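# Move the pastry brush into the orange rectangle

## Task

Take the pastry brush off the rectangle where it currently lies and set it down in the orange rectangle. It must end up entirely within that rectangle's borders, at rest and lying flat (broad face down if it has one), and not in contact with any other object on the table.

## Robot and tools

Robot: two arms, left_arm and right_arm. left_arm carries a left hand, right_arm a right hand (mirror images). Calibrated bases: left_arm at (-0.017, +0.280, 0) m, right_arm at (+0.029, -0.289, 0) m, both almost unrotated. A camera stand sits behind the arms. Loose objects may occasionally get nudged by something else.

Frame: the scene frame has its origin at table-top height, halfway between the nominal bases. +z is up, +x points out over the table, +y is toward left_arm. Arm names do not match image sides. All printed positions (metres) and quat_wxyz orientations use this frame and may be a few cm off, more at long reach.

Hand point: a point fixed to the palm, about 0.05 m in front of it and 0.15 m from the wrist face. Its +z runs along the straight fingers, +y out of the palm, +x across the palm away from the thumb on the right hand (toward the thumb on the left hand). Straight fingers extend 0.06-0.07 m past the point and lie 0.06 m behind it along -y. A bracket on the little-finger side of the wrist reaches 0.10 m across and can strike things.

A row (28 numbers, each in [-1, 1]), used by both execute_actions and move: left arm dx, dy, dz, rx, ry, rz; left hand little, ring, middle, index, thumb_bend, thumb_turn, force_limit, speed; then the same 14 for the right arm. Always send all 28 even if one arm is idle. dx..rz are offsets, not poses: along the scene axes, counted from that arm's current Hand target, with rotation about the Hand target position. 1.0 equals 0.6 m or 180 degrees; rx, ry, rz form a single rotation vector. All zeros means re-request the current Hand target. Commanded orientation is clipped to within 40 degrees of the measured one each step.

Hand numbers are absolute targets, not offsets. Fingers: +1 straight/open, -1 curled. thumb_bend: +1 straight, -1 fully bent. thumb_turn: +1 beside the palm, -1 in front of it, opposing the fingers. force_limit maps -1..+1 to about 0..10 N at the fingertip (0..15 N for the two thumb motors). speed rises from nearly 0 at -1 to full at +0.48 and above; full travel takes 0.49 s. Use speed -0.94 or lower for a gentle close. A motor only starts when its target changes by at least 0.002. To keep a hand unchanged, repeat the last eight hand numbers you actually sent; if none sent yet this scene, send hand_measured plus hand_force_limit and hand_speed. With the thumb opposed, the hand grasps objects roughly 0.035-0.065 m thick, or a handle as thin as about 0.025 m.

execute_actions(actions, cameras): actions is a list of actions; each action is a list of up to 15 rows, one per 1/30 s step, the last row held to fill 15 steps. Every row in an action counts from the Hand target at that action's start, not from the prior row. Images return only if actions is empty or cameras requests them (["all"], or names cam_high, cam_left_wrist, cam_right_wrist).

move(target, speed, blend, blocking, cameras): target is one 28-number row or a list of up to 15 rows; every row's offsets count from the same starting Hand targets. Paths are straight, shared, 0.5-10 s long. speed is m/s (0.002 to 4.3, default 0.25; turns up to twice that in rad/s), one number or one per target. blend (m) rounds corners; 0 stops at each target. Hand number changes in later rows apply on arrival. blocking=false returns after about 0.5 s while the move continues. Moves do not avoid obstacles or the other arm; steer clear of passing near an arm's own base.

wait(seconds 0-10, cameras): lets the scene run holding last commands; returns early if a running move ends. stop(cameras): brakes a running move. zoom_image(camera, region [x0,y0,x1,y1] in pixels, at most 504x504) enlarges part of the newest image of that camera (all images are 896x504). show_instructions(): shows reference images. finished_scene(scene): ends the current scene, irreversibly; scene is its number, printed at the end of each result.

Results give per arm end_effector_position, end_effector_quat_wxyz, Hand target, joint positions, velocities, torques, and hand_measured, hand_stopped_by (moving, target, force, stalled, fault), hand_load_n (fingertip load, positive pushing the finger open), each in hand-number order. A move adds a move: line (done, off_target, moving, held, fault, plus limits such as paced or held). Resting 1-3 cm (sometimes 5 cm) below the command is normal friction and sag, not contact; send the shortfall as a further offset. A lost grip shows as hand_load_n near 0.

Avoid: dropping the object being moved or releasing it while moving, fast contacts, pressing hard on the table, arms touching or one hand squeezing the other, anything leaving the table, heavy loads on fingers, and holding stretched arms long (motors overheat; at 100 °C the arm drops). An arm blocked by something keeps pushing until commanded back past its hand point.

Each tool is called after ">>>" by a JSON object that holds its "api" and its "payload", one argument or row to a line.

Reference images:

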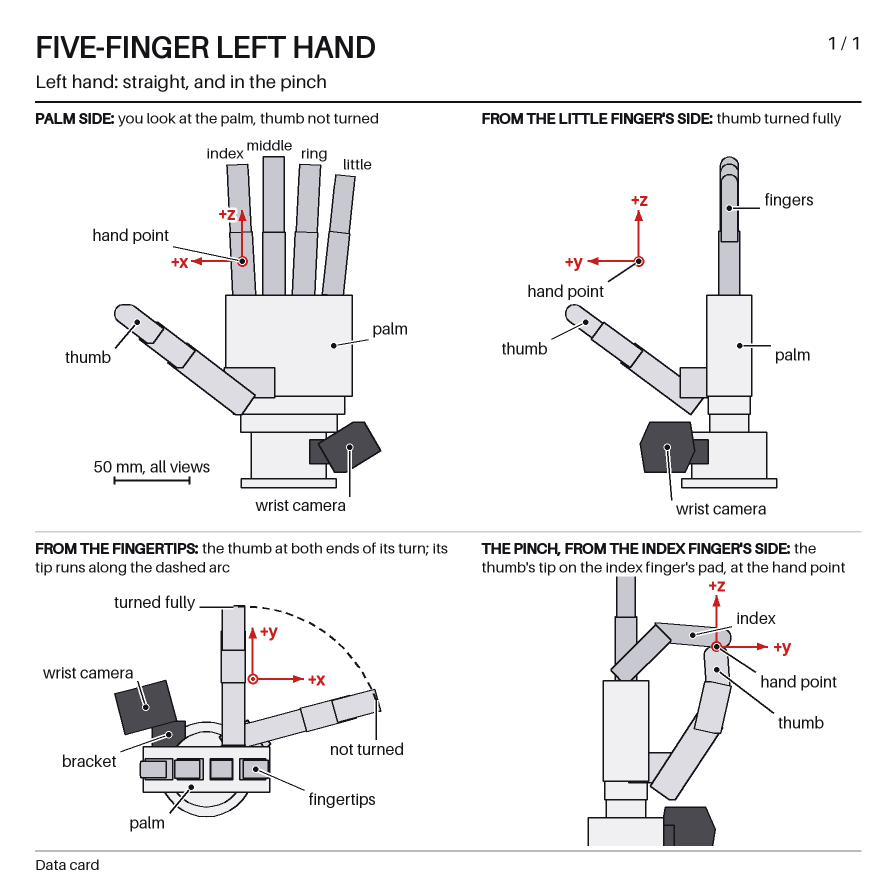

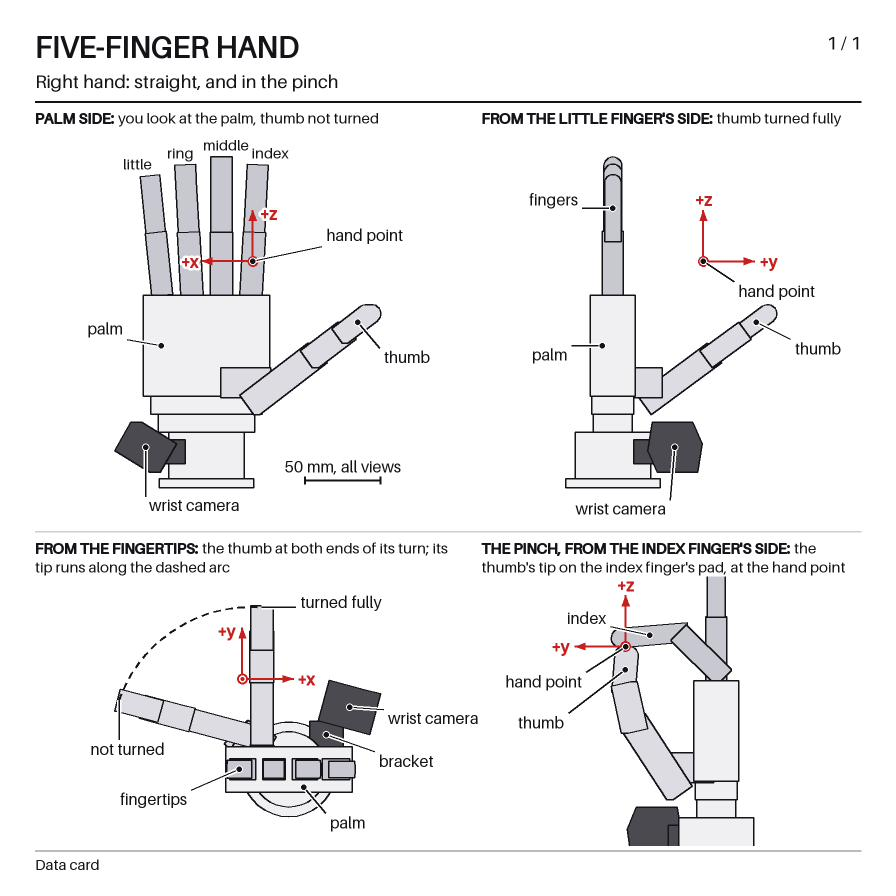

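## Session

>>> {"api": "execute_actions", "payload": {
  "actions": []
}}

Scene clock: 0.00 s.
left_arm: end_effector_position=(+0.6982, +0.4179, +0.3356) hand_measured=(+1.000, +1.000, +1.000, +1.000, +1.000, +1.000) hand_load_n=(+0.0, +0.0, +0.0, +0.0, +0.0, +0.0) hand_stopped_by=(target, target, target, target, target, target) hand_force_limit=0.00 hand_speed=-0.80 end_effector_quat_wxyz=(+0.372, -0.093, +0.736, -0.557) | right_arm: end_effector_position=(+0.8236, -0.1358, +0.2826) hand_measured=(+1.000, +1.000, +1.000, +1.000, +1.000, +1.000) hand_load_n=(+0.0, +0.0, +0.0, +0.0, +0.0, +0.0) hand_stopped_by=(target, target, target, target, target, target) hand_force_limit=0.00 hand_speed=-0.80 end_effector_quat_wxyz=(+0.449, -0.200, +0.871, -0.006)
Joint positions: left_arm=[0.446 1.891 1.839 -0.308 1.279 0.81] | right_arm=[0.096 1.902 1.808 -0.549 -0.102 1.255]
Joint velocities: within noise
Joint torques (N m): no reading
Motor temperatures (°C): left_arm=[32 34 27 29 30 31] | right_arm=[39 35 32 31 35 33]
Heat: left arm: hottest shoulder 34 °C; right arm: hottest waist 39 °C.
Hand target: left_arm +0.7004, +0.4189, +0.3602; +0.390, -0.076, +0.734, -0.552 | right_arm +0.8289, -0.1354, +0.3078; +0.468, -0.199, +0.861, -0.009

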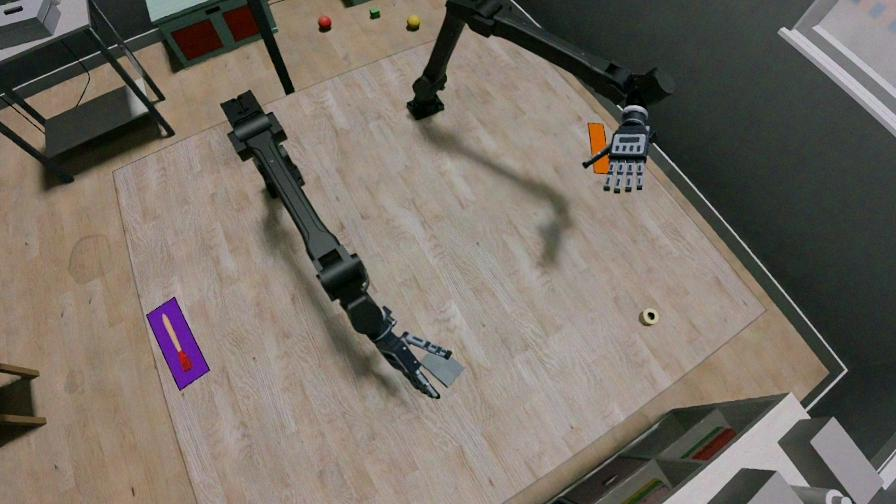

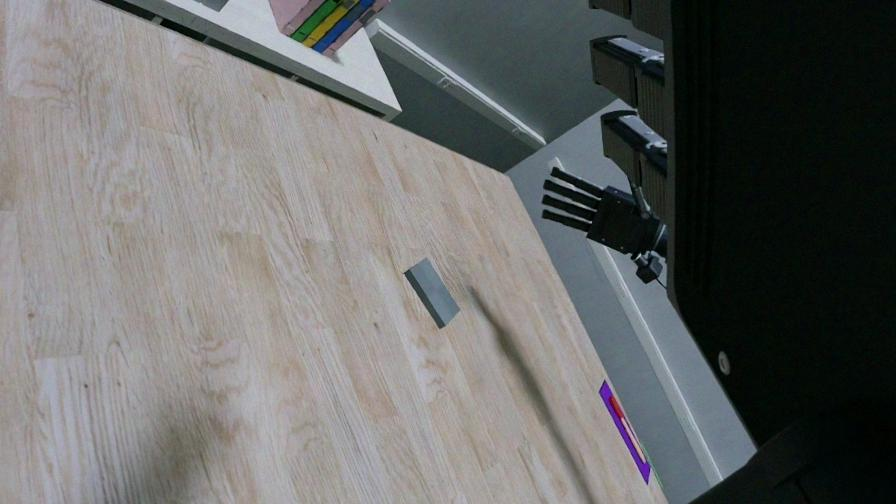

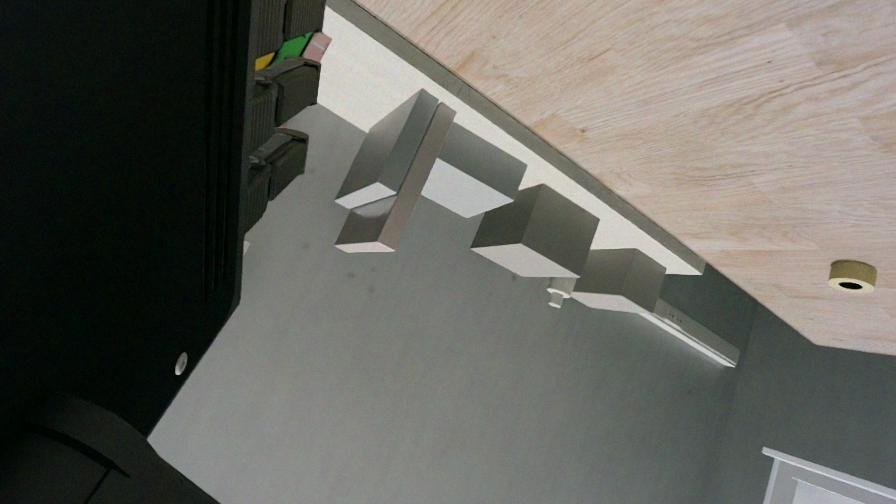

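>>> {"api": "zoom_image", "payload": {
  "camera": "cam_high",
  "region": [120, 270, 260, 410]
}}

>>> {"api": "zoom_image", "payload": {
  "camera": "cam_high",
  "region": [540, 60, 700, 220]
}}

>>> {"api": "zoom_image", "payload": {
  "camera": "cam_high",
  "region": [200, 0, 480, 240]
}}

Scaled by 3.600 from the camera's 896x504 image, which has a finer 1280x720 frame.

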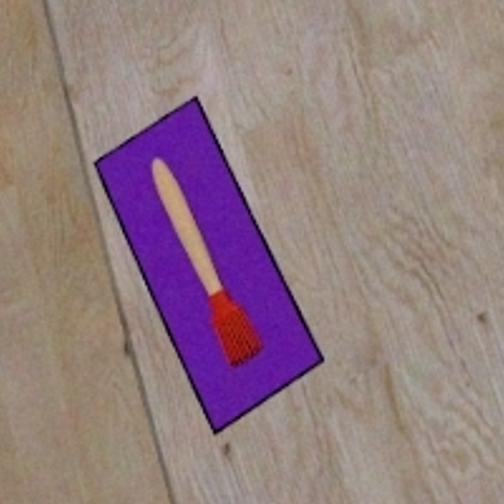

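Scaled by 3.150 from the camera's 896x504 image, which has a finer 1280x720 frame.

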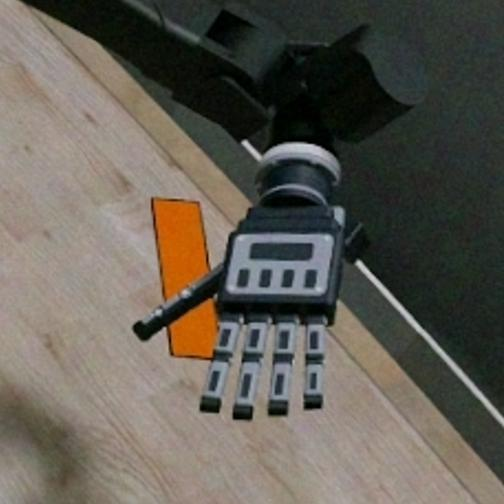

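Scaled by 1.800 from the camera's 896x504 image, which has a finer 1280x720 frame.

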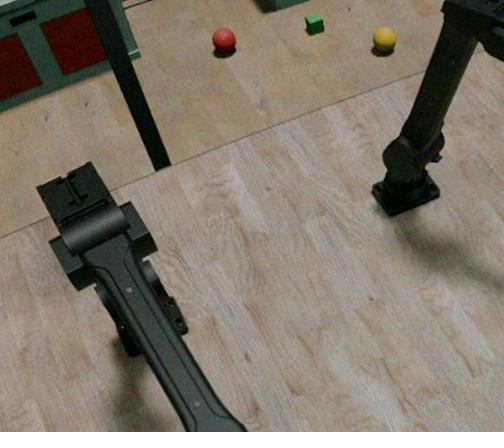

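>>> {"api": "move", "payload": {
  "target": [-0.5,-0.115,-0.1,-0.116,0.1455,0.2995,1,1,1,1,1,1,0,-0.3,-0.715,-0.658,-0.013,-0.3435,0.1902,-0.3046,1,1,1,1,0,-1,0,-0.3],
  "speed": 0.5,
  "cameras": ["all"]
}}

Scene clock: 88.87 s.
left_arm: end_effector_position=(+0.4022, +0.3556, +0.3016) hand_measured=(+1.000, +1.000, +1.000, +1.000, +1.000, +1.000) hand_load_n=(-0.5, +0.0, +0.0, +0.0, +0.0, +0.0) hand_stopped_by=(target, target, target, target, target, target) hand_force_limit=0.00 hand_speed=-0.30 end_effector_quat_wxyz=(-0.412, +0.576, -0.580, +0.402) | right_arm: end_effector_position=(+0.4032, -0.5278, +0.2918) hand_measured=(+1.000, +1.000, +1.000, +1.000, +0.000, -1.000) hand_load_n=(+0.0, +0.0, +0.0, +0.0, +0.0, +0.0) hand_stopped_by=(target, target, target, target, target, target) hand_force_limit=0.00 hand_speed=-0.30 end_effector_quat_wxyz=(-0.007, -0.007, +0.821, -0.570)
Joint positions: left_arm=[0.392 0.86 0.831 -0.338 0.354 0.148] | right_arm=[-0.209 1.167 1.102 -0.981 1.156 0.986]
Joint torques (N m): left_arm=[-0.38 -3.66 10.62 1.4 0 -0.08] | right_arm=[-0.15 -10.81 9.16 2.21 0.71 -0.19]
Motor temperatures (°C): left_arm=[32 40 36 29 29 30] | right_arm=[38 39 43 31 33 32]
Heat: left arm: hottest shoulder 40 °C; right arm: hottest elbow 43 °C.
Hand target: left_arm +0.4003, +0.3500, +0.3002; -0.405, +0.580, -0.579, +0.405 | right_arm +0.4000, -0.5303, +0.3002; +0.000, +0.000, +0.819, -0.574
Off the commanded pose: left_arm 0.006 m, 1 deg | right_arm 0.009 m, 1 deg.
move: done

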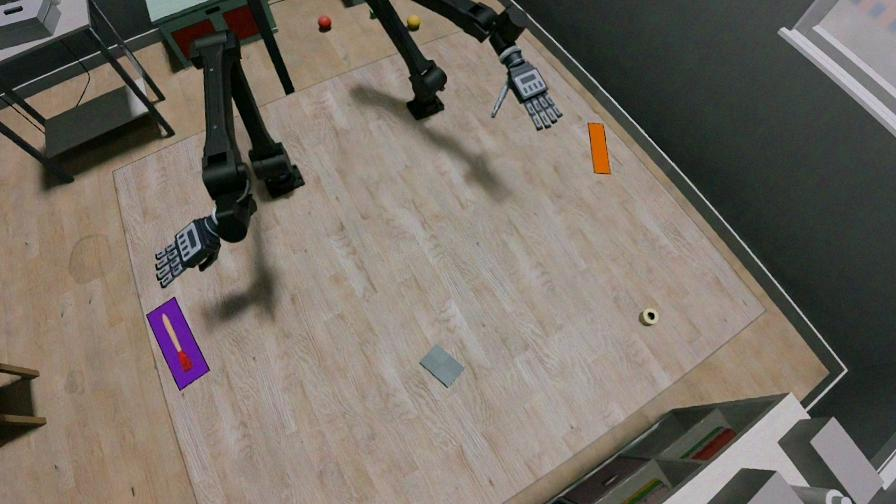

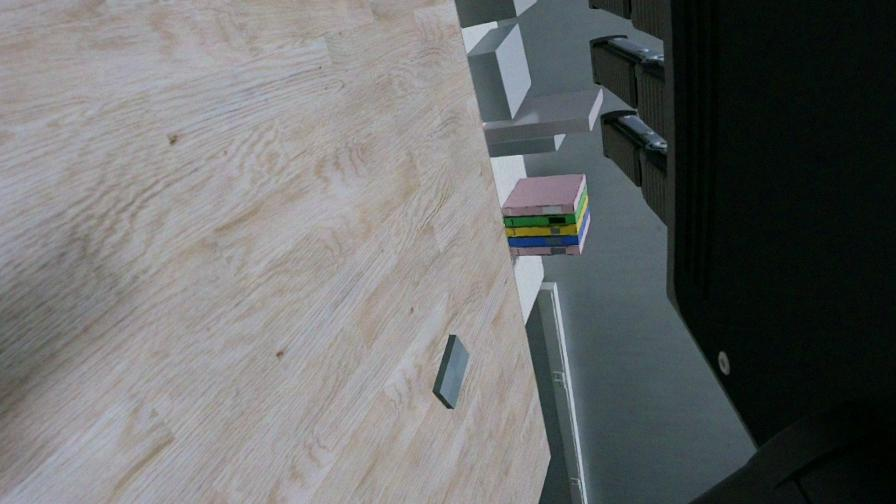

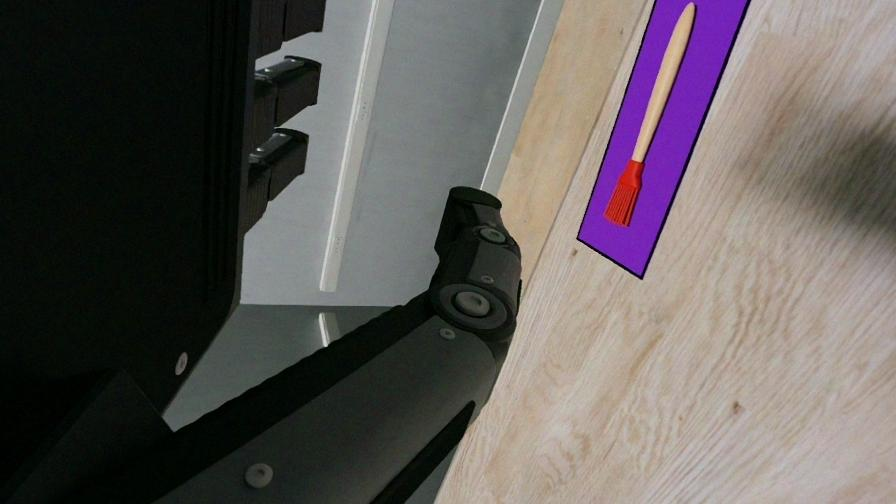

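>>> {"api": "zoom_image", "payload": {
  "camera": "cam_high",
  "region": [400, 0, 652, 200]
}}

>>> {"api": "zoom_image", "payload": {
  "camera": "cam_high",
  "region": [640, 204, 896, 504]
}}

>>> {"api": "zoom_image", "payload": {
  "camera": "cam_high",
  "region": [80, 100, 330, 300]
}}

>>> {"api": "zoom_image", "payload": {
  "camera": "cam_high",
  "region": [140, 354, 590, 504]
}}

Scaled by 2.000 from the camera's 896x504 image, which has a finer 1280x720 frame.

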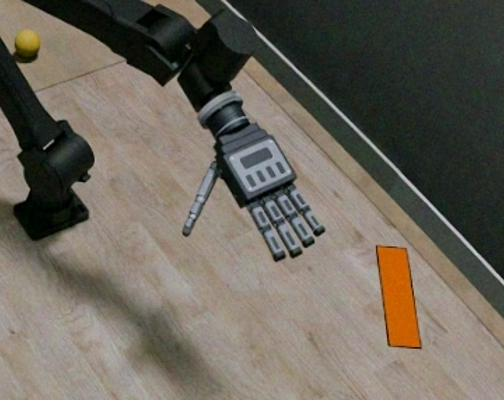

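Scaled by 1.680 from the camera's 896x504 image, which has a finer 1280x720 frame.

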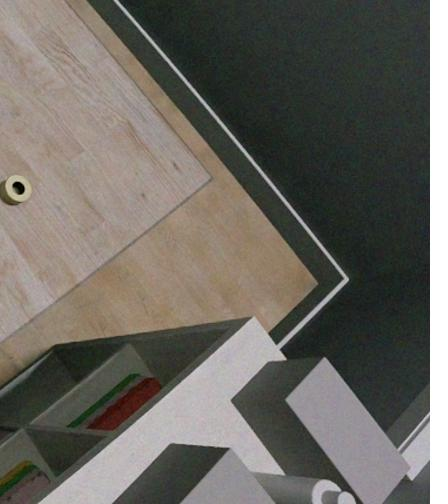

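Scaled by 2.016 from the camera's 896x504 image, which has a finer 1280x720 frame.

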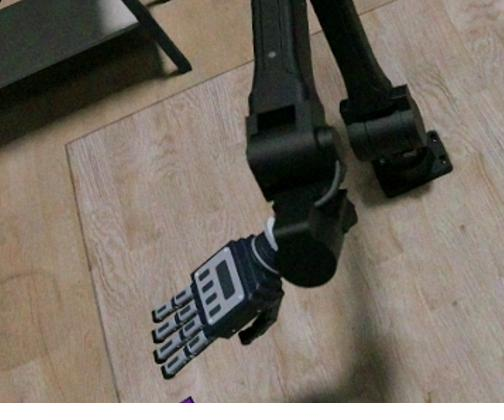

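Scaled by 1.120 from the camera's 896x504 image, which has a finer 1280x720 frame.

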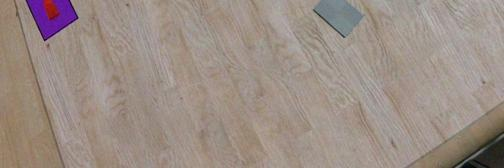

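>>> {"api": "move", "payload": {
  "target": [0,0,0,0,0,0,1,1,1,1,1,1,0,-0.3,-0.05,-0.25,-0.3,0,0,0,1,1,1,1,0,-1,0,-0.3],
  "speed": 0.3,
  "cameras": ["cam_high","cam_right_wrist"]
}}

Scene clock: 121.27 s.
left_arm: end_effector_position=(+0.4022, +0.3556, +0.3016) hand_measured=(+1.000, +1.000, +1.000, +1.000, +1.000, +1.000) hand_load_n=(+0.0, +0.0, +0.0, +0.0, +0.0, -0.5) hand_stopped_by=(target, target, target, target, target, target) hand_force_limit=0.00 hand_speed=-0.30 end_effector_quat_wxyz=(-0.412, +0.576, -0.580, +0.402) | right_arm: end_effector_position=(+0.3721, -0.6776, +0.1250) hand_measured=(+1.000, +1.000, +1.000, +1.000, +0.000, -1.000) hand_load_n=(+0.0, +0.0, -0.5, +0.0, +0.0, +0.0) hand_stopped_by=(target, target, target, target, target, target) hand_force_limit=0.00 hand_speed=-0.30 end_effector_quat_wxyz=(+0.004, +0.002, +0.819, -0.574)
Joint positions: left_arm=[0.392 0.86 0.831 -0.338 0.354 0.148] | right_arm=[-0.618 1.377 0.735 0.091 0.859 0.445]
Joint torques (N m): left_arm=[-0.38 -3.66 10.63 1.42 0 -0.08] | right_arm=[-0.15 -10.17 7.72 2.84 0.24 -0.15]
Heat: left arm: hottest shoulder 37 °C; right arm: hottest elbow 42 °C.
Hand target: left_arm +0.4003, +0.3500, +0.3002; -0.405, +0.580, -0.579, +0.405 | right_arm +0.3700, -0.6802, +0.1201; +0.000, +0.000, +0.819, -0.574
Off the commanded pose: left_arm 0.006 m, 1 deg | right_arm 0.006 m, 1 deg.
move: done
Images, in order (width x height): cam_high 896x504, cam_right_wrist 896x504.

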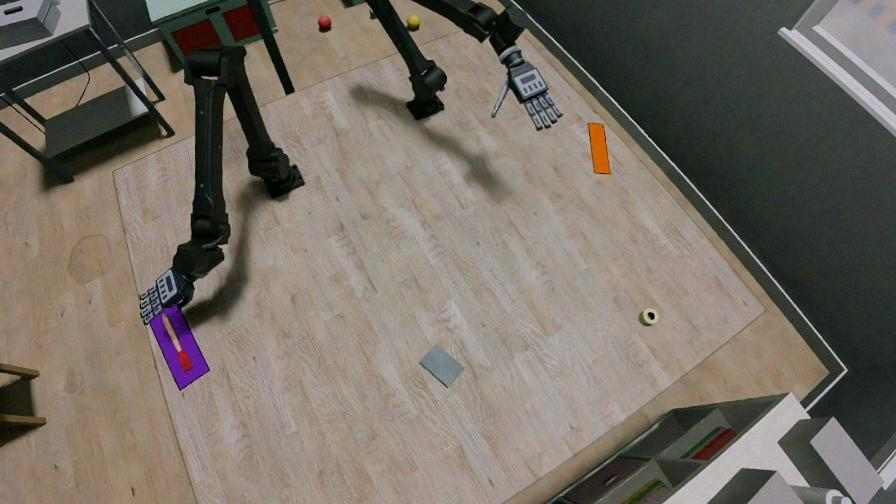

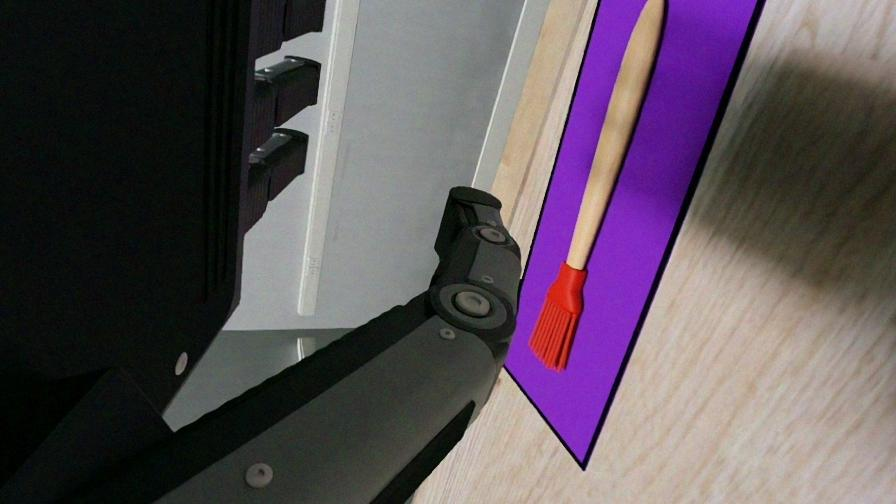

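>>> {"api": "move", "payload": {
  "target": [0,0,0,0,0,0,1,1,1,1,1,1,0,-0.3,0.0583,-0.1167,-0.0833,0,0,0,1,1,1,1,0.25,-1,0,-0.3],
  "speed": 0.3,
  "cameras": ["cam_high","cam_right_wrist"]
}}

>>> {"api": "zoom_image", "payload": {
  "camera": "cam_high",
  "region": [100, 250, 280, 420]
}}

Scene clock: 208.50 s.
left_arm: end_effector_position=(+0.4022, +0.3556, +0.3016) hand_measured=(+1.000, +1.000, +1.000, +1.000, +1.000, +1.000) hand_load_n=(+0.0, -0.5, +0.0, +0.0, +0.0, -0.5) hand_stopped_by=(target, target, target, target, target, target) hand_force_limit=0.00 hand_speed=-0.30 end_effector_quat_wxyz=(-0.412, +0.576, -0.580, +0.402) | right_arm: end_effector_position=(+0.3903, -0.7332, +0.0556) hand_measured=(+1.000, +1.000, +1.000, +1.000, +0.250, -1.000) hand_load_n=(+0.0, +0.0, +0.0, +0.0, +0.0, +0.0) hand_stopped_by=(target, target, target, target, target, target) hand_force_limit=0.00 hand_speed=-0.30 end_effector_quat_wxyz=(-0.010, -0.007, +0.827, -0.561)
Joint positions: left_arm=[0.392 0.86 0.831 -0.338 0.354 0.148] | right_arm=[-0.697 1.642 0.819 0.27 0.792 0.387]
Joint torques (N m): left_arm=[-0.38 -3.66 10.62 1.4 0.01 -0.09] | right_arm=[-0.09 -12.92 10.78 2.86 0.18 -0.15]
Motor temperatures (°C): left_arm=[32 34 34 29 28 30] | right_arm=[37 35 38 30 32 30]
Heat: left arm: hottest shoulder 34 °C; right arm: hottest elbow 38 °C.
Hand target: left_arm +0.4003, +0.3500, +0.3002; -0.405, +0.580, -0.579, +0.405 | right_arm +0.4049, -0.7503, +0.0700; +0.000, +0.000, +0.819, -0.574
Off the commanded pose: left_arm 0.006 m, 1 deg | right_arm 0.027 m, 2 deg.
move: off_target (right_arm)
Images, in order (width x height): cam_high 896x504, cam_right_wrist 896x504.

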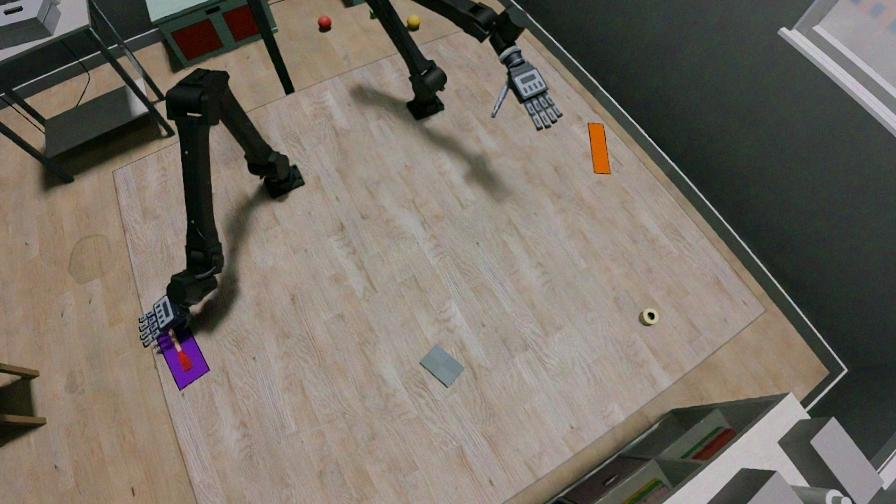

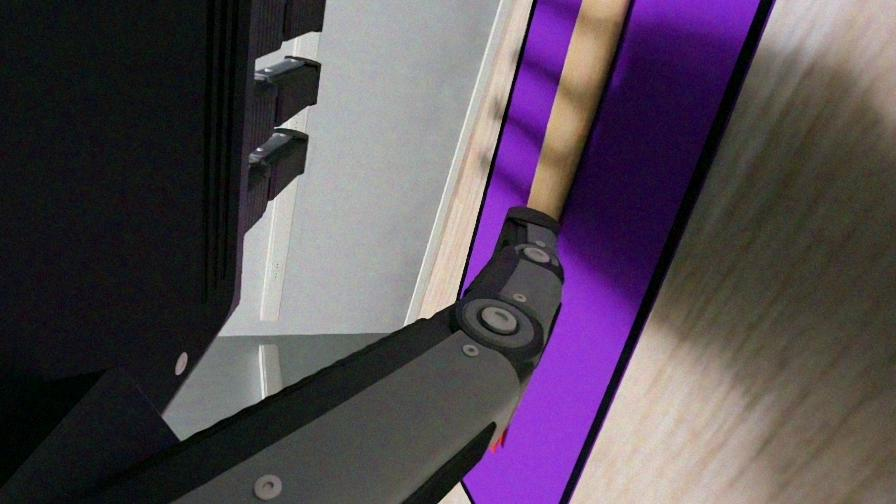

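Scaled by 2.800 from the camera's 896x504 image, which has a finer 1280x720 frame.

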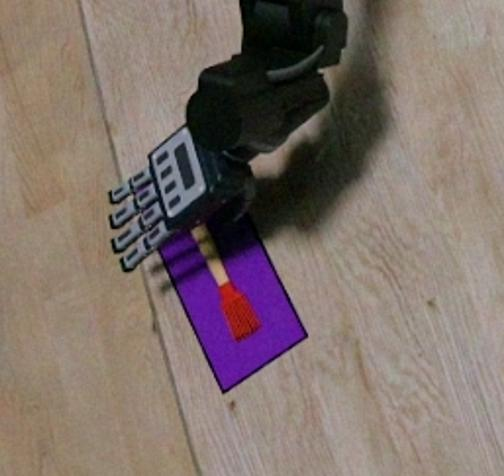

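>>> {"api": "move", "payload": {
  "target": [0,0,0,0,0,0,1,1,1,1,1,1,0,-0.3,0.0133,-0.04,-0.045,0,0,0.0167,1,1,1,1,0.25,-1,0,-0.3],
  "speed": 0.15,
  "cameras": ["cam_high","cam_right_wrist"]
}}

>>> {"api": "zoom_image", "payload": {
  "camera": "cam_high",
  "region": [100, 250, 280, 420]
}}

Scene clock: 220.87 s.
left_arm: end_effector_position=(+0.4022, +0.3556, +0.3016) hand_measured=(+1.000, +1.000, +1.000, +1.000, +1.000, +1.000) hand_load_n=(+0.0, +0.0, +0.0, +0.0, +0.0, +0.0) hand_stopped_by=(target, target, target, target, target, target) hand_force_limit=0.00 hand_speed=-0.30 end_effector_quat_wxyz=(-0.412, +0.576, -0.580, +0.402) | right_arm: end_effector_position=(+0.3988, -0.7565, +0.0288) hand_measured=(+1.000, +1.000, +1.000, +1.000, +0.250, -1.000) hand_load_n=(+0.0, +0.0, +0.0, +0.0, +0.0, +0.0) hand_stopped_by=(target, target, target, target, target, target) hand_force_limit=0.00 hand_speed=-0.30 end_effector_quat_wxyz=(+0.005, -0.028, +0.828, -0.560)
Joint positions: left_arm=[0.392 0.86 0.831 -0.338 0.354 0.148] | right_arm=[-0.739 1.741 0.846 0.381 0.708 0.327]
Joint torques (N m): left_arm=[-0.38 -3.66 10.62 1.42 0 -0.09] | right_arm=[-0.03 -14.21 10.25 2.95 0.16 -0.13]
Heat: left arm: hottest shoulder 34 °C; right arm: hottest elbow 39 °C.
Hand target: left_arm +0.4003, +0.3500, +0.3002; -0.405, +0.580, -0.579, +0.405 | right_arm +0.4129, -0.7743, +0.0431; +0.015, -0.022, +0.819, -0.573
Off the commanded pose: left_arm 0.006 m, 1 deg | right_arm 0.027 m, 2 deg.
move: off_target (right_arm)
Images, in order (width x height): cam_high 896x504, cam_right_wrist 896x504.

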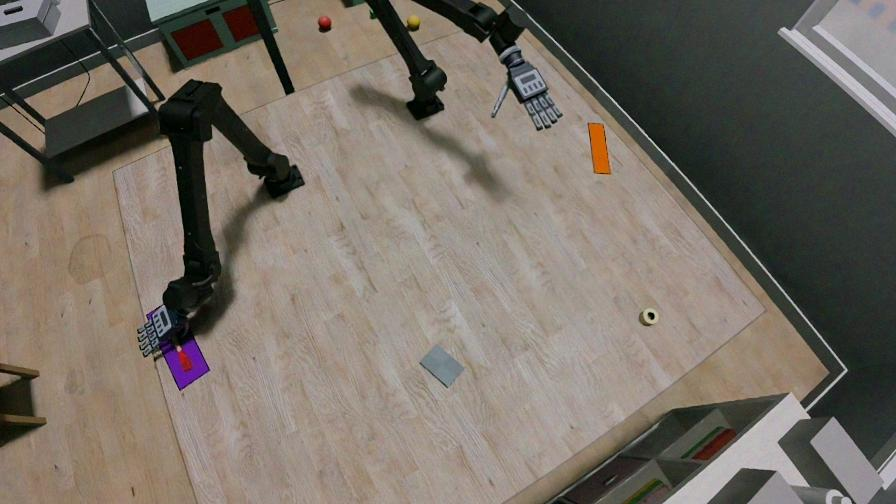

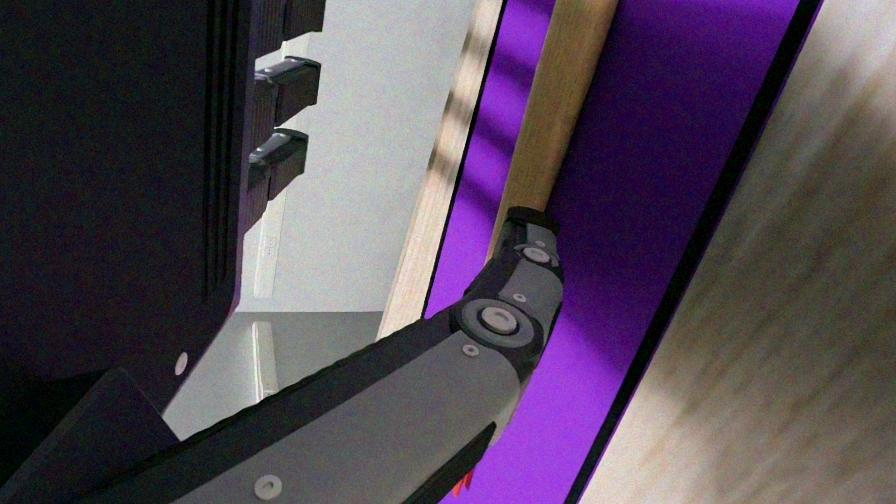

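Scaled by 2.800 from the camera's 896x504 image, which has a finer 1280x720 frame.

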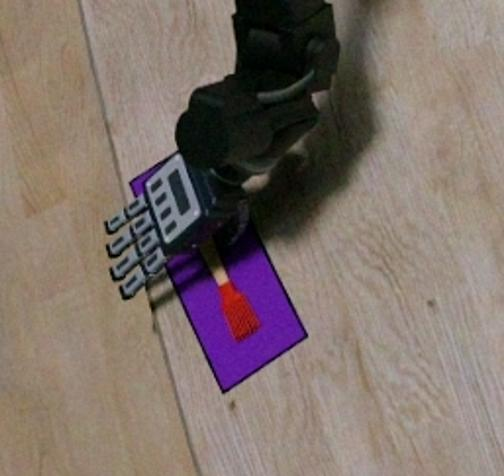

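>>> {"api": "move", "payload": {
  "target": [0,0,0,0,0,0,1,1,1,1,1,1,0,-0.3,0,0,-0.02,0,0,0,1,1,1,1,0.25,-1,0,-0.3],
  "speed": 0.1,
  "cameras": ["cam_right_wrist"]
}}

Scene clock: 225.83 s.
left_arm: end_effector_position=(+0.4022, +0.3556, +0.3016) hand_measured=(+1.000, +1.000, +1.000, +1.000, +1.000, +1.000) hand_load_n=(+0.0, -0.5, +0.0, +0.0, +0.0, +0.0) hand_stopped_by=(target, target, target, target, target, target) hand_force_limit=0.00 hand_speed=-0.30 end_effector_quat_wxyz=(-0.412, +0.576, -0.580, +0.402) | right_arm: end_effector_position=(+0.4006, -0.7581, +0.0194) hand_measured=(+1.000, +1.000, +1.000, +1.000, +0.250, -1.000) hand_load_n=(+0.0, +0.0, +0.0, +0.0, +0.0, +0.0) hand_stopped_by=(target, target, target, target, target, target) hand_force_limit=0.00 hand_speed=-0.30 end_effector_quat_wxyz=(+0.007, -0.028, +0.827, -0.561)
Joint positions: left_arm=[0.392 0.86 0.831 -0.338 0.354 0.148] | right_arm=[-0.739 1.768 0.846 0.414 0.708 0.326]
Joint torques (N m): left_arm=[-0.38 -3.66 10.62 1.4 0 -0.08] | right_arm=[-0.03 -14.39 9.66 2.93 0.17 -0.13]
Heat: left arm: hottest shoulder 34 °C; right arm: hottest elbow 39 °C.
Hand target: left_arm +0.4003, +0.3500, +0.3002; -0.405, +0.580, -0.579, +0.405 | right_arm +0.4128, -0.7742, +0.0311; +0.015, -0.022, +0.819, -0.573
Off the commanded pose: left_arm 0.006 m, 1 deg | right_arm 0.023 m, 2 deg.
move: off_target (right_arm)
Images, in order (width x height): cam_right_wrist 896x504.

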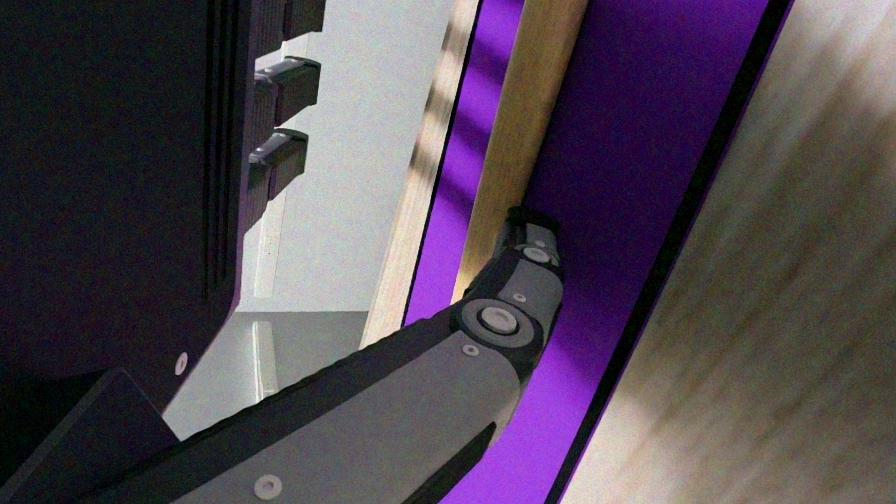

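>>> {"api": "move", "payload": {
  "target": [0,0,0,0,0,0,1,1,1,1,1,1,0,-0.3,0,0,0,0,0,0,0.2,0.2,0.2,0.2,0.25,-1,-0.5,-0.5],
  "speed": 0.1,
  "cameras": ["cam_right_wrist"]
}}

Scene clock: 229.70 s.
left_arm: end_effector_position=(+0.4022, +0.3556, +0.3016) hand_measured=(+1.000, +1.000, +1.000, +1.000, +1.000, +1.000) hand_load_n=(+0.0, +0.0, +0.0, +0.0, +0.0, +0.0) hand_stopped_by=(target, target, target, target, target, target) hand_force_limit=0.00 hand_speed=-0.30 end_effector_quat_wxyz=(-0.412, +0.576, -0.580, +0.402) | right_arm: end_effector_position=(+0.4007, -0.7582, +0.0196) hand_measured=(+0.200, +0.200, +0.200, +0.200, +0.250, -1.000) hand_load_n=(+0.0, +0.0, +0.0, +0.0, +0.0, +0.0) hand_stopped_by=(target, target, target, target, target, target) hand_force_limit=-0.50 hand_speed=-0.50 end_effector_quat_wxyz=(+0.007, -0.028, +0.827, -0.562)
Joint positions: left_arm=[0.392 0.86 0.831 -0.338 0.354 0.148] | right_arm=[-0.739 1.768 0.846 0.415 0.708 0.325]
Joint torques (N m): left_arm=[-0.38 -3.66 10.62 1.4 0 -0.08] | right_arm=[-0.03 -14.39 9.66 2.92 0.17 -0.12]
Heat: left arm: hottest shoulder 34 °C; right arm: hottest elbow 39 °C.
Hand target: left_arm +0.4003, +0.3500, +0.3002; -0.405, +0.580, -0.579, +0.405 | right_arm +0.4129, -0.7743, +0.0312; +0.015, -0.021, +0.819, -0.573
Off the commanded pose: left_arm 0.006 m, 1 deg | right_arm 0.023 m, 2 deg.
move: off_target (right_arm)
Images, in order (width x height): cam_right_wrist 896x504.

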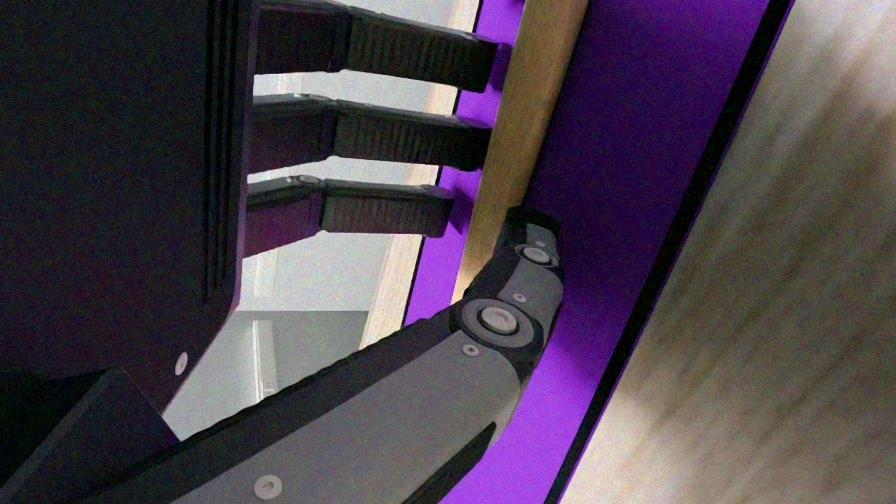

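>>> {"api": "move", "payload": {
  "target": [0,0,0,0,0,0,1,1,1,1,1,1,0,-0.3,0,0,0,0,0,0,-0.4,-0.4,-0.4,-0.4,0.25,-1,-0.5,-0.8],
  "speed": 0.1,
  "cameras": ["cam_right_wrist"]
}}

Scene clock: 236.43 s.
left_arm: end_effector_position=(+0.4022, +0.3556, +0.3016) hand_measured=(+1.000, +1.000, +1.000, +1.000, +1.000, +1.000) hand_load_n=(+0.0, +0.0, +0.0, +0.0, +0.0, +0.0) hand_stopped_by=(target, target, target, target, target, target) hand_force_limit=0.00 hand_speed=-0.30 end_effector_quat_wxyz=(-0.412, +0.576, -0.580, +0.402) | right_arm: end_effector_position=(+0.4012, -0.7586, +0.0204) hand_measured=(-0.400, -0.148, -0.094, -0.130, +0.252, -1.000) hand_load_n=(+0.0, +3.0, +1.0, +2.5, +5.0, +2.0) hand_stopped_by=(target, force, force, force, target, target) hand_force_limit=-0.50 hand_speed=-0.80 end_effector_quat_wxyz=(+0.008, -0.027, +0.826, -0.563)
Joint positions: left_arm=[0.392 0.86 0.831 -0.338 0.354 0.148] | right_arm=[-0.739 1.768 0.846 0.419 0.707 0.325]
Joint torques (N m): left_arm=[-0.38 -3.66 10.62 1.4 0 -0.08] | right_arm=[-0.03 -14.27 9.68 2.78 0.17 -0.11]
Heat: left arm: hottest shoulder 34 °C; right arm: hottest elbow 40 °C.
Hand target: left_arm +0.4003, +0.3500, +0.3002; -0.405, +0.580, -0.579, +0.405 | right_arm +0.4129, -0.7742, +0.0311; +0.015, -0.022, +0.819, -0.573
Off the commanded pose: left_arm 0.006 m, 1 deg | right_arm 0.022 m, 2 deg.
move: off_target (right_arm)
Images, in order (width x height): cam_right_wrist 896x504.

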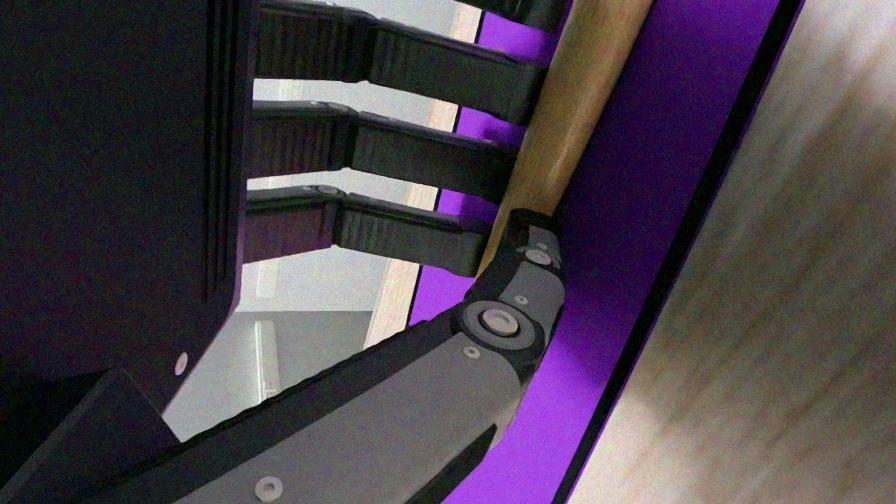

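>>> {"api": "move", "payload": {
  "target": [0,0,0,0,0,0,1,1,1,1,1,1,0,-0.3,0,0,0,0,0,0,-0.4,-0.4,-0.35,-0.45,0.20,-1,0.1,-0.8],
  "speed": 0.1,
  "cameras": ["cam_right_wrist"]
}}

Scene clock: 241.33 s.
left_arm: end_effector_position=(+0.4022, +0.3556, +0.3016) hand_measured=(+1.000, +1.000, +1.000, +1.000, +1.000, +1.000) hand_load_n=(+0.0, +0.0, +0.0, +0.0, +0.0, +0.0) hand_stopped_by=(target, target, target, target, target, target) hand_force_limit=0.00 hand_speed=-0.30 end_effector_quat_wxyz=(-0.412, +0.576, -0.580, +0.402) | right_arm: end_effector_position=(+0.4013, -0.7589, +0.0207) hand_measured=(-0.400, -0.148, -0.108, -0.146, +0.248, -1.000) hand_load_n=(+0.0, +2.0, +7.0, +4.5, +9.5, +1.5) hand_stopped_by=(target, force, force, force, force, target) hand_force_limit=0.10 hand_speed=-0.80 end_effector_quat_wxyz=(+0.008, -0.027, +0.826, -0.563)
Joint positions: left_arm=[0.392 0.86 0.831 -0.338 0.354 0.148] | right_arm=[-0.739 1.768 0.846 0.42 0.708 0.325]
Joint torques (N m): left_arm=[-0.38 -3.66 10.63 1.4 0 -0.09] | right_arm=[-0.03 -14.33 9.66 2.77 0.16 -0.12]
Heat: left arm: hottest shoulder 34 °C; right arm: hottest elbow 40 °C.
Hand target: left_arm +0.4003, +0.3500, +0.3002; -0.405, +0.580, -0.579, +0.405 | right_arm +0.4129, -0.7743, +0.0312; +0.015, -0.022, +0.819, -0.574
Off the commanded pose: left_arm 0.006 m, 1 deg | right_arm 0.022 m, 2 deg.
move: off_target (right_arm)
Images, in order (width x height): cam_right_wrist 896x504.

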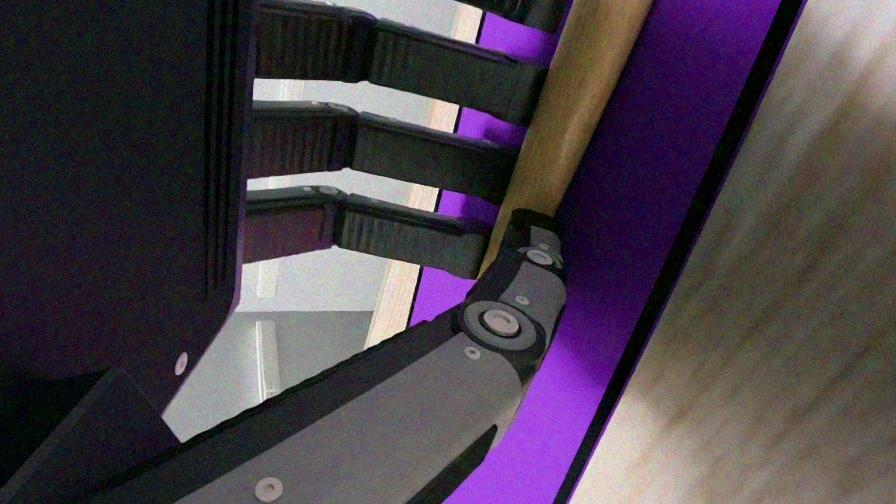

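>>> {"api": "move", "payload": {
  "target": [0,0,0,0,0,0,1,1,1,1,1,1,0,-0.3,0,0.0,0.15,0,0,0,-0.4,-0.4,-0.35,-0.45,0.20,-1,0.1,-0.8],
  "speed": 0.12,
  "cameras": ["cam_right_wrist","cam_high"]
}}

>>> {"api": "zoom_image", "payload": {
  "camera": "cam_high",
  "region": [100, 250, 280, 420]
}}

Scene clock: 246.20 s.
left_arm: end_effector_position=(+0.4022, +0.3556, +0.3016) hand_measured=(+1.000, +1.000, +1.000, +1.000, +1.000, +1.000) hand_load_n=(+0.0, +0.0, +0.0, +0.0, +0.0, +0.0) hand_stopped_by=(target, target, target, target, target, target) hand_force_limit=0.00 hand_speed=-0.30 end_effector_quat_wxyz=(-0.412, +0.576, -0.580, +0.402) | right_arm: end_effector_position=(+0.4004, -0.7580, +0.0891) hand_measured=(-0.400, -0.148, -0.108, -0.146, +0.248, -1.000) hand_load_n=(+0.0, +2.0, +7.0, +4.0, +10.0, +1.5) hand_stopped_by=(target, force, force, force, force, target) hand_force_limit=0.10 hand_speed=-0.80 end_effector_quat_wxyz=(+0.001, -0.033, +0.830, -0.556)
Joint positions: left_arm=[0.392 0.86 0.831 -0.338 0.354 0.148] | right_arm=[-0.739 1.615 0.905 0.185 0.707 0.322]
Joint torques (N m): left_arm=[-0.38 -3.6 10.62 1.4 0.01 -0.09] | right_arm=[-0.03 -16.26 11.7 2.11 0.19 -0.1]
Heat: left arm: hottest shoulder 34 °C; right arm: hottest elbow 40 °C.
Hand target: left_arm +0.4003, +0.3500, +0.3002; -0.405, +0.580, -0.579, +0.405 | right_arm +0.4129, -0.7743, +0.1212; +0.015, -0.022, +0.819, -0.574
Off the commanded pose: left_arm 0.006 m, 1 deg | right_arm 0.038 m, 3 deg.
move: off_target (right_arm)
Images, in order (width x height): cam_high 896x504, cam_right_wrist 896x504.

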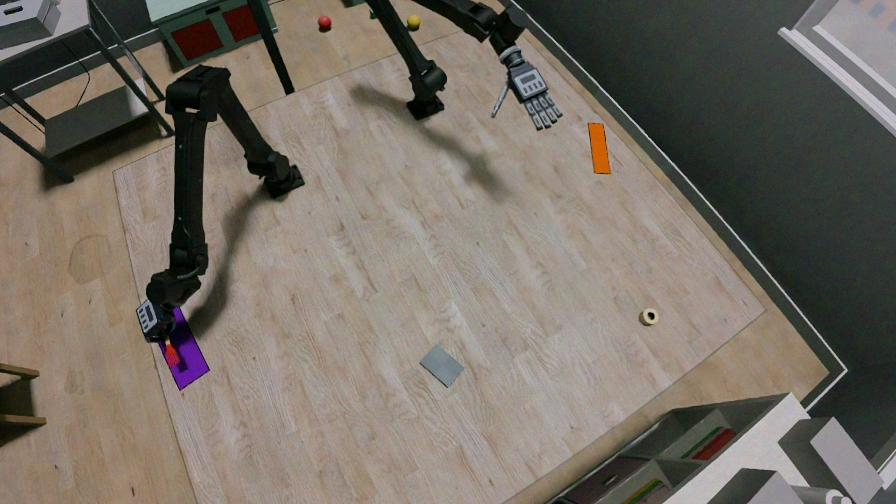

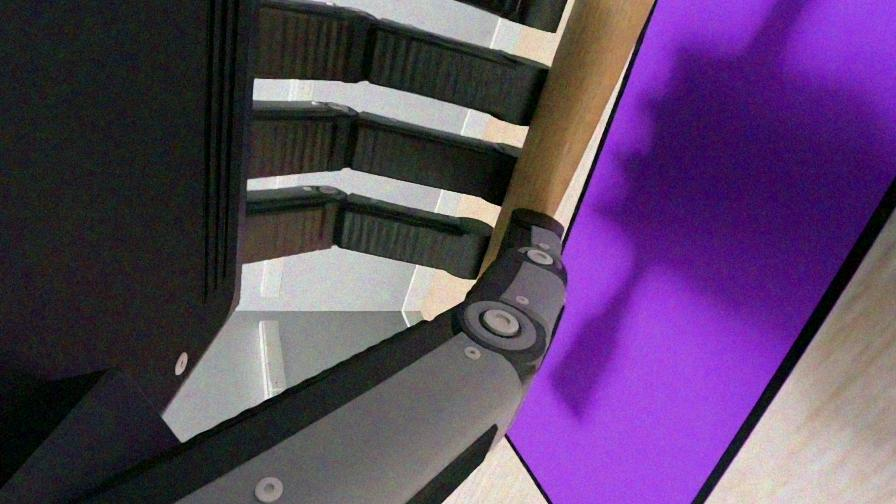

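Scaled by 2.800 from the camera's 896x504 image, which has a finer 1280x720 frame.

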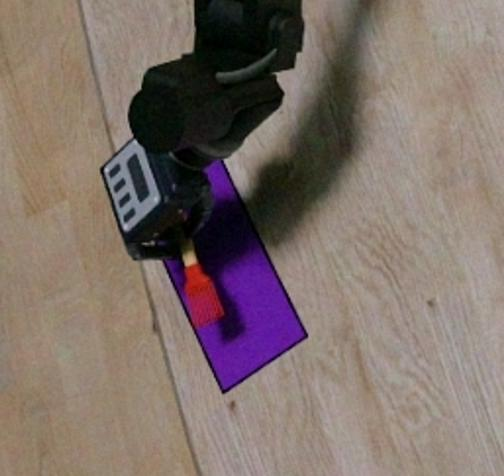

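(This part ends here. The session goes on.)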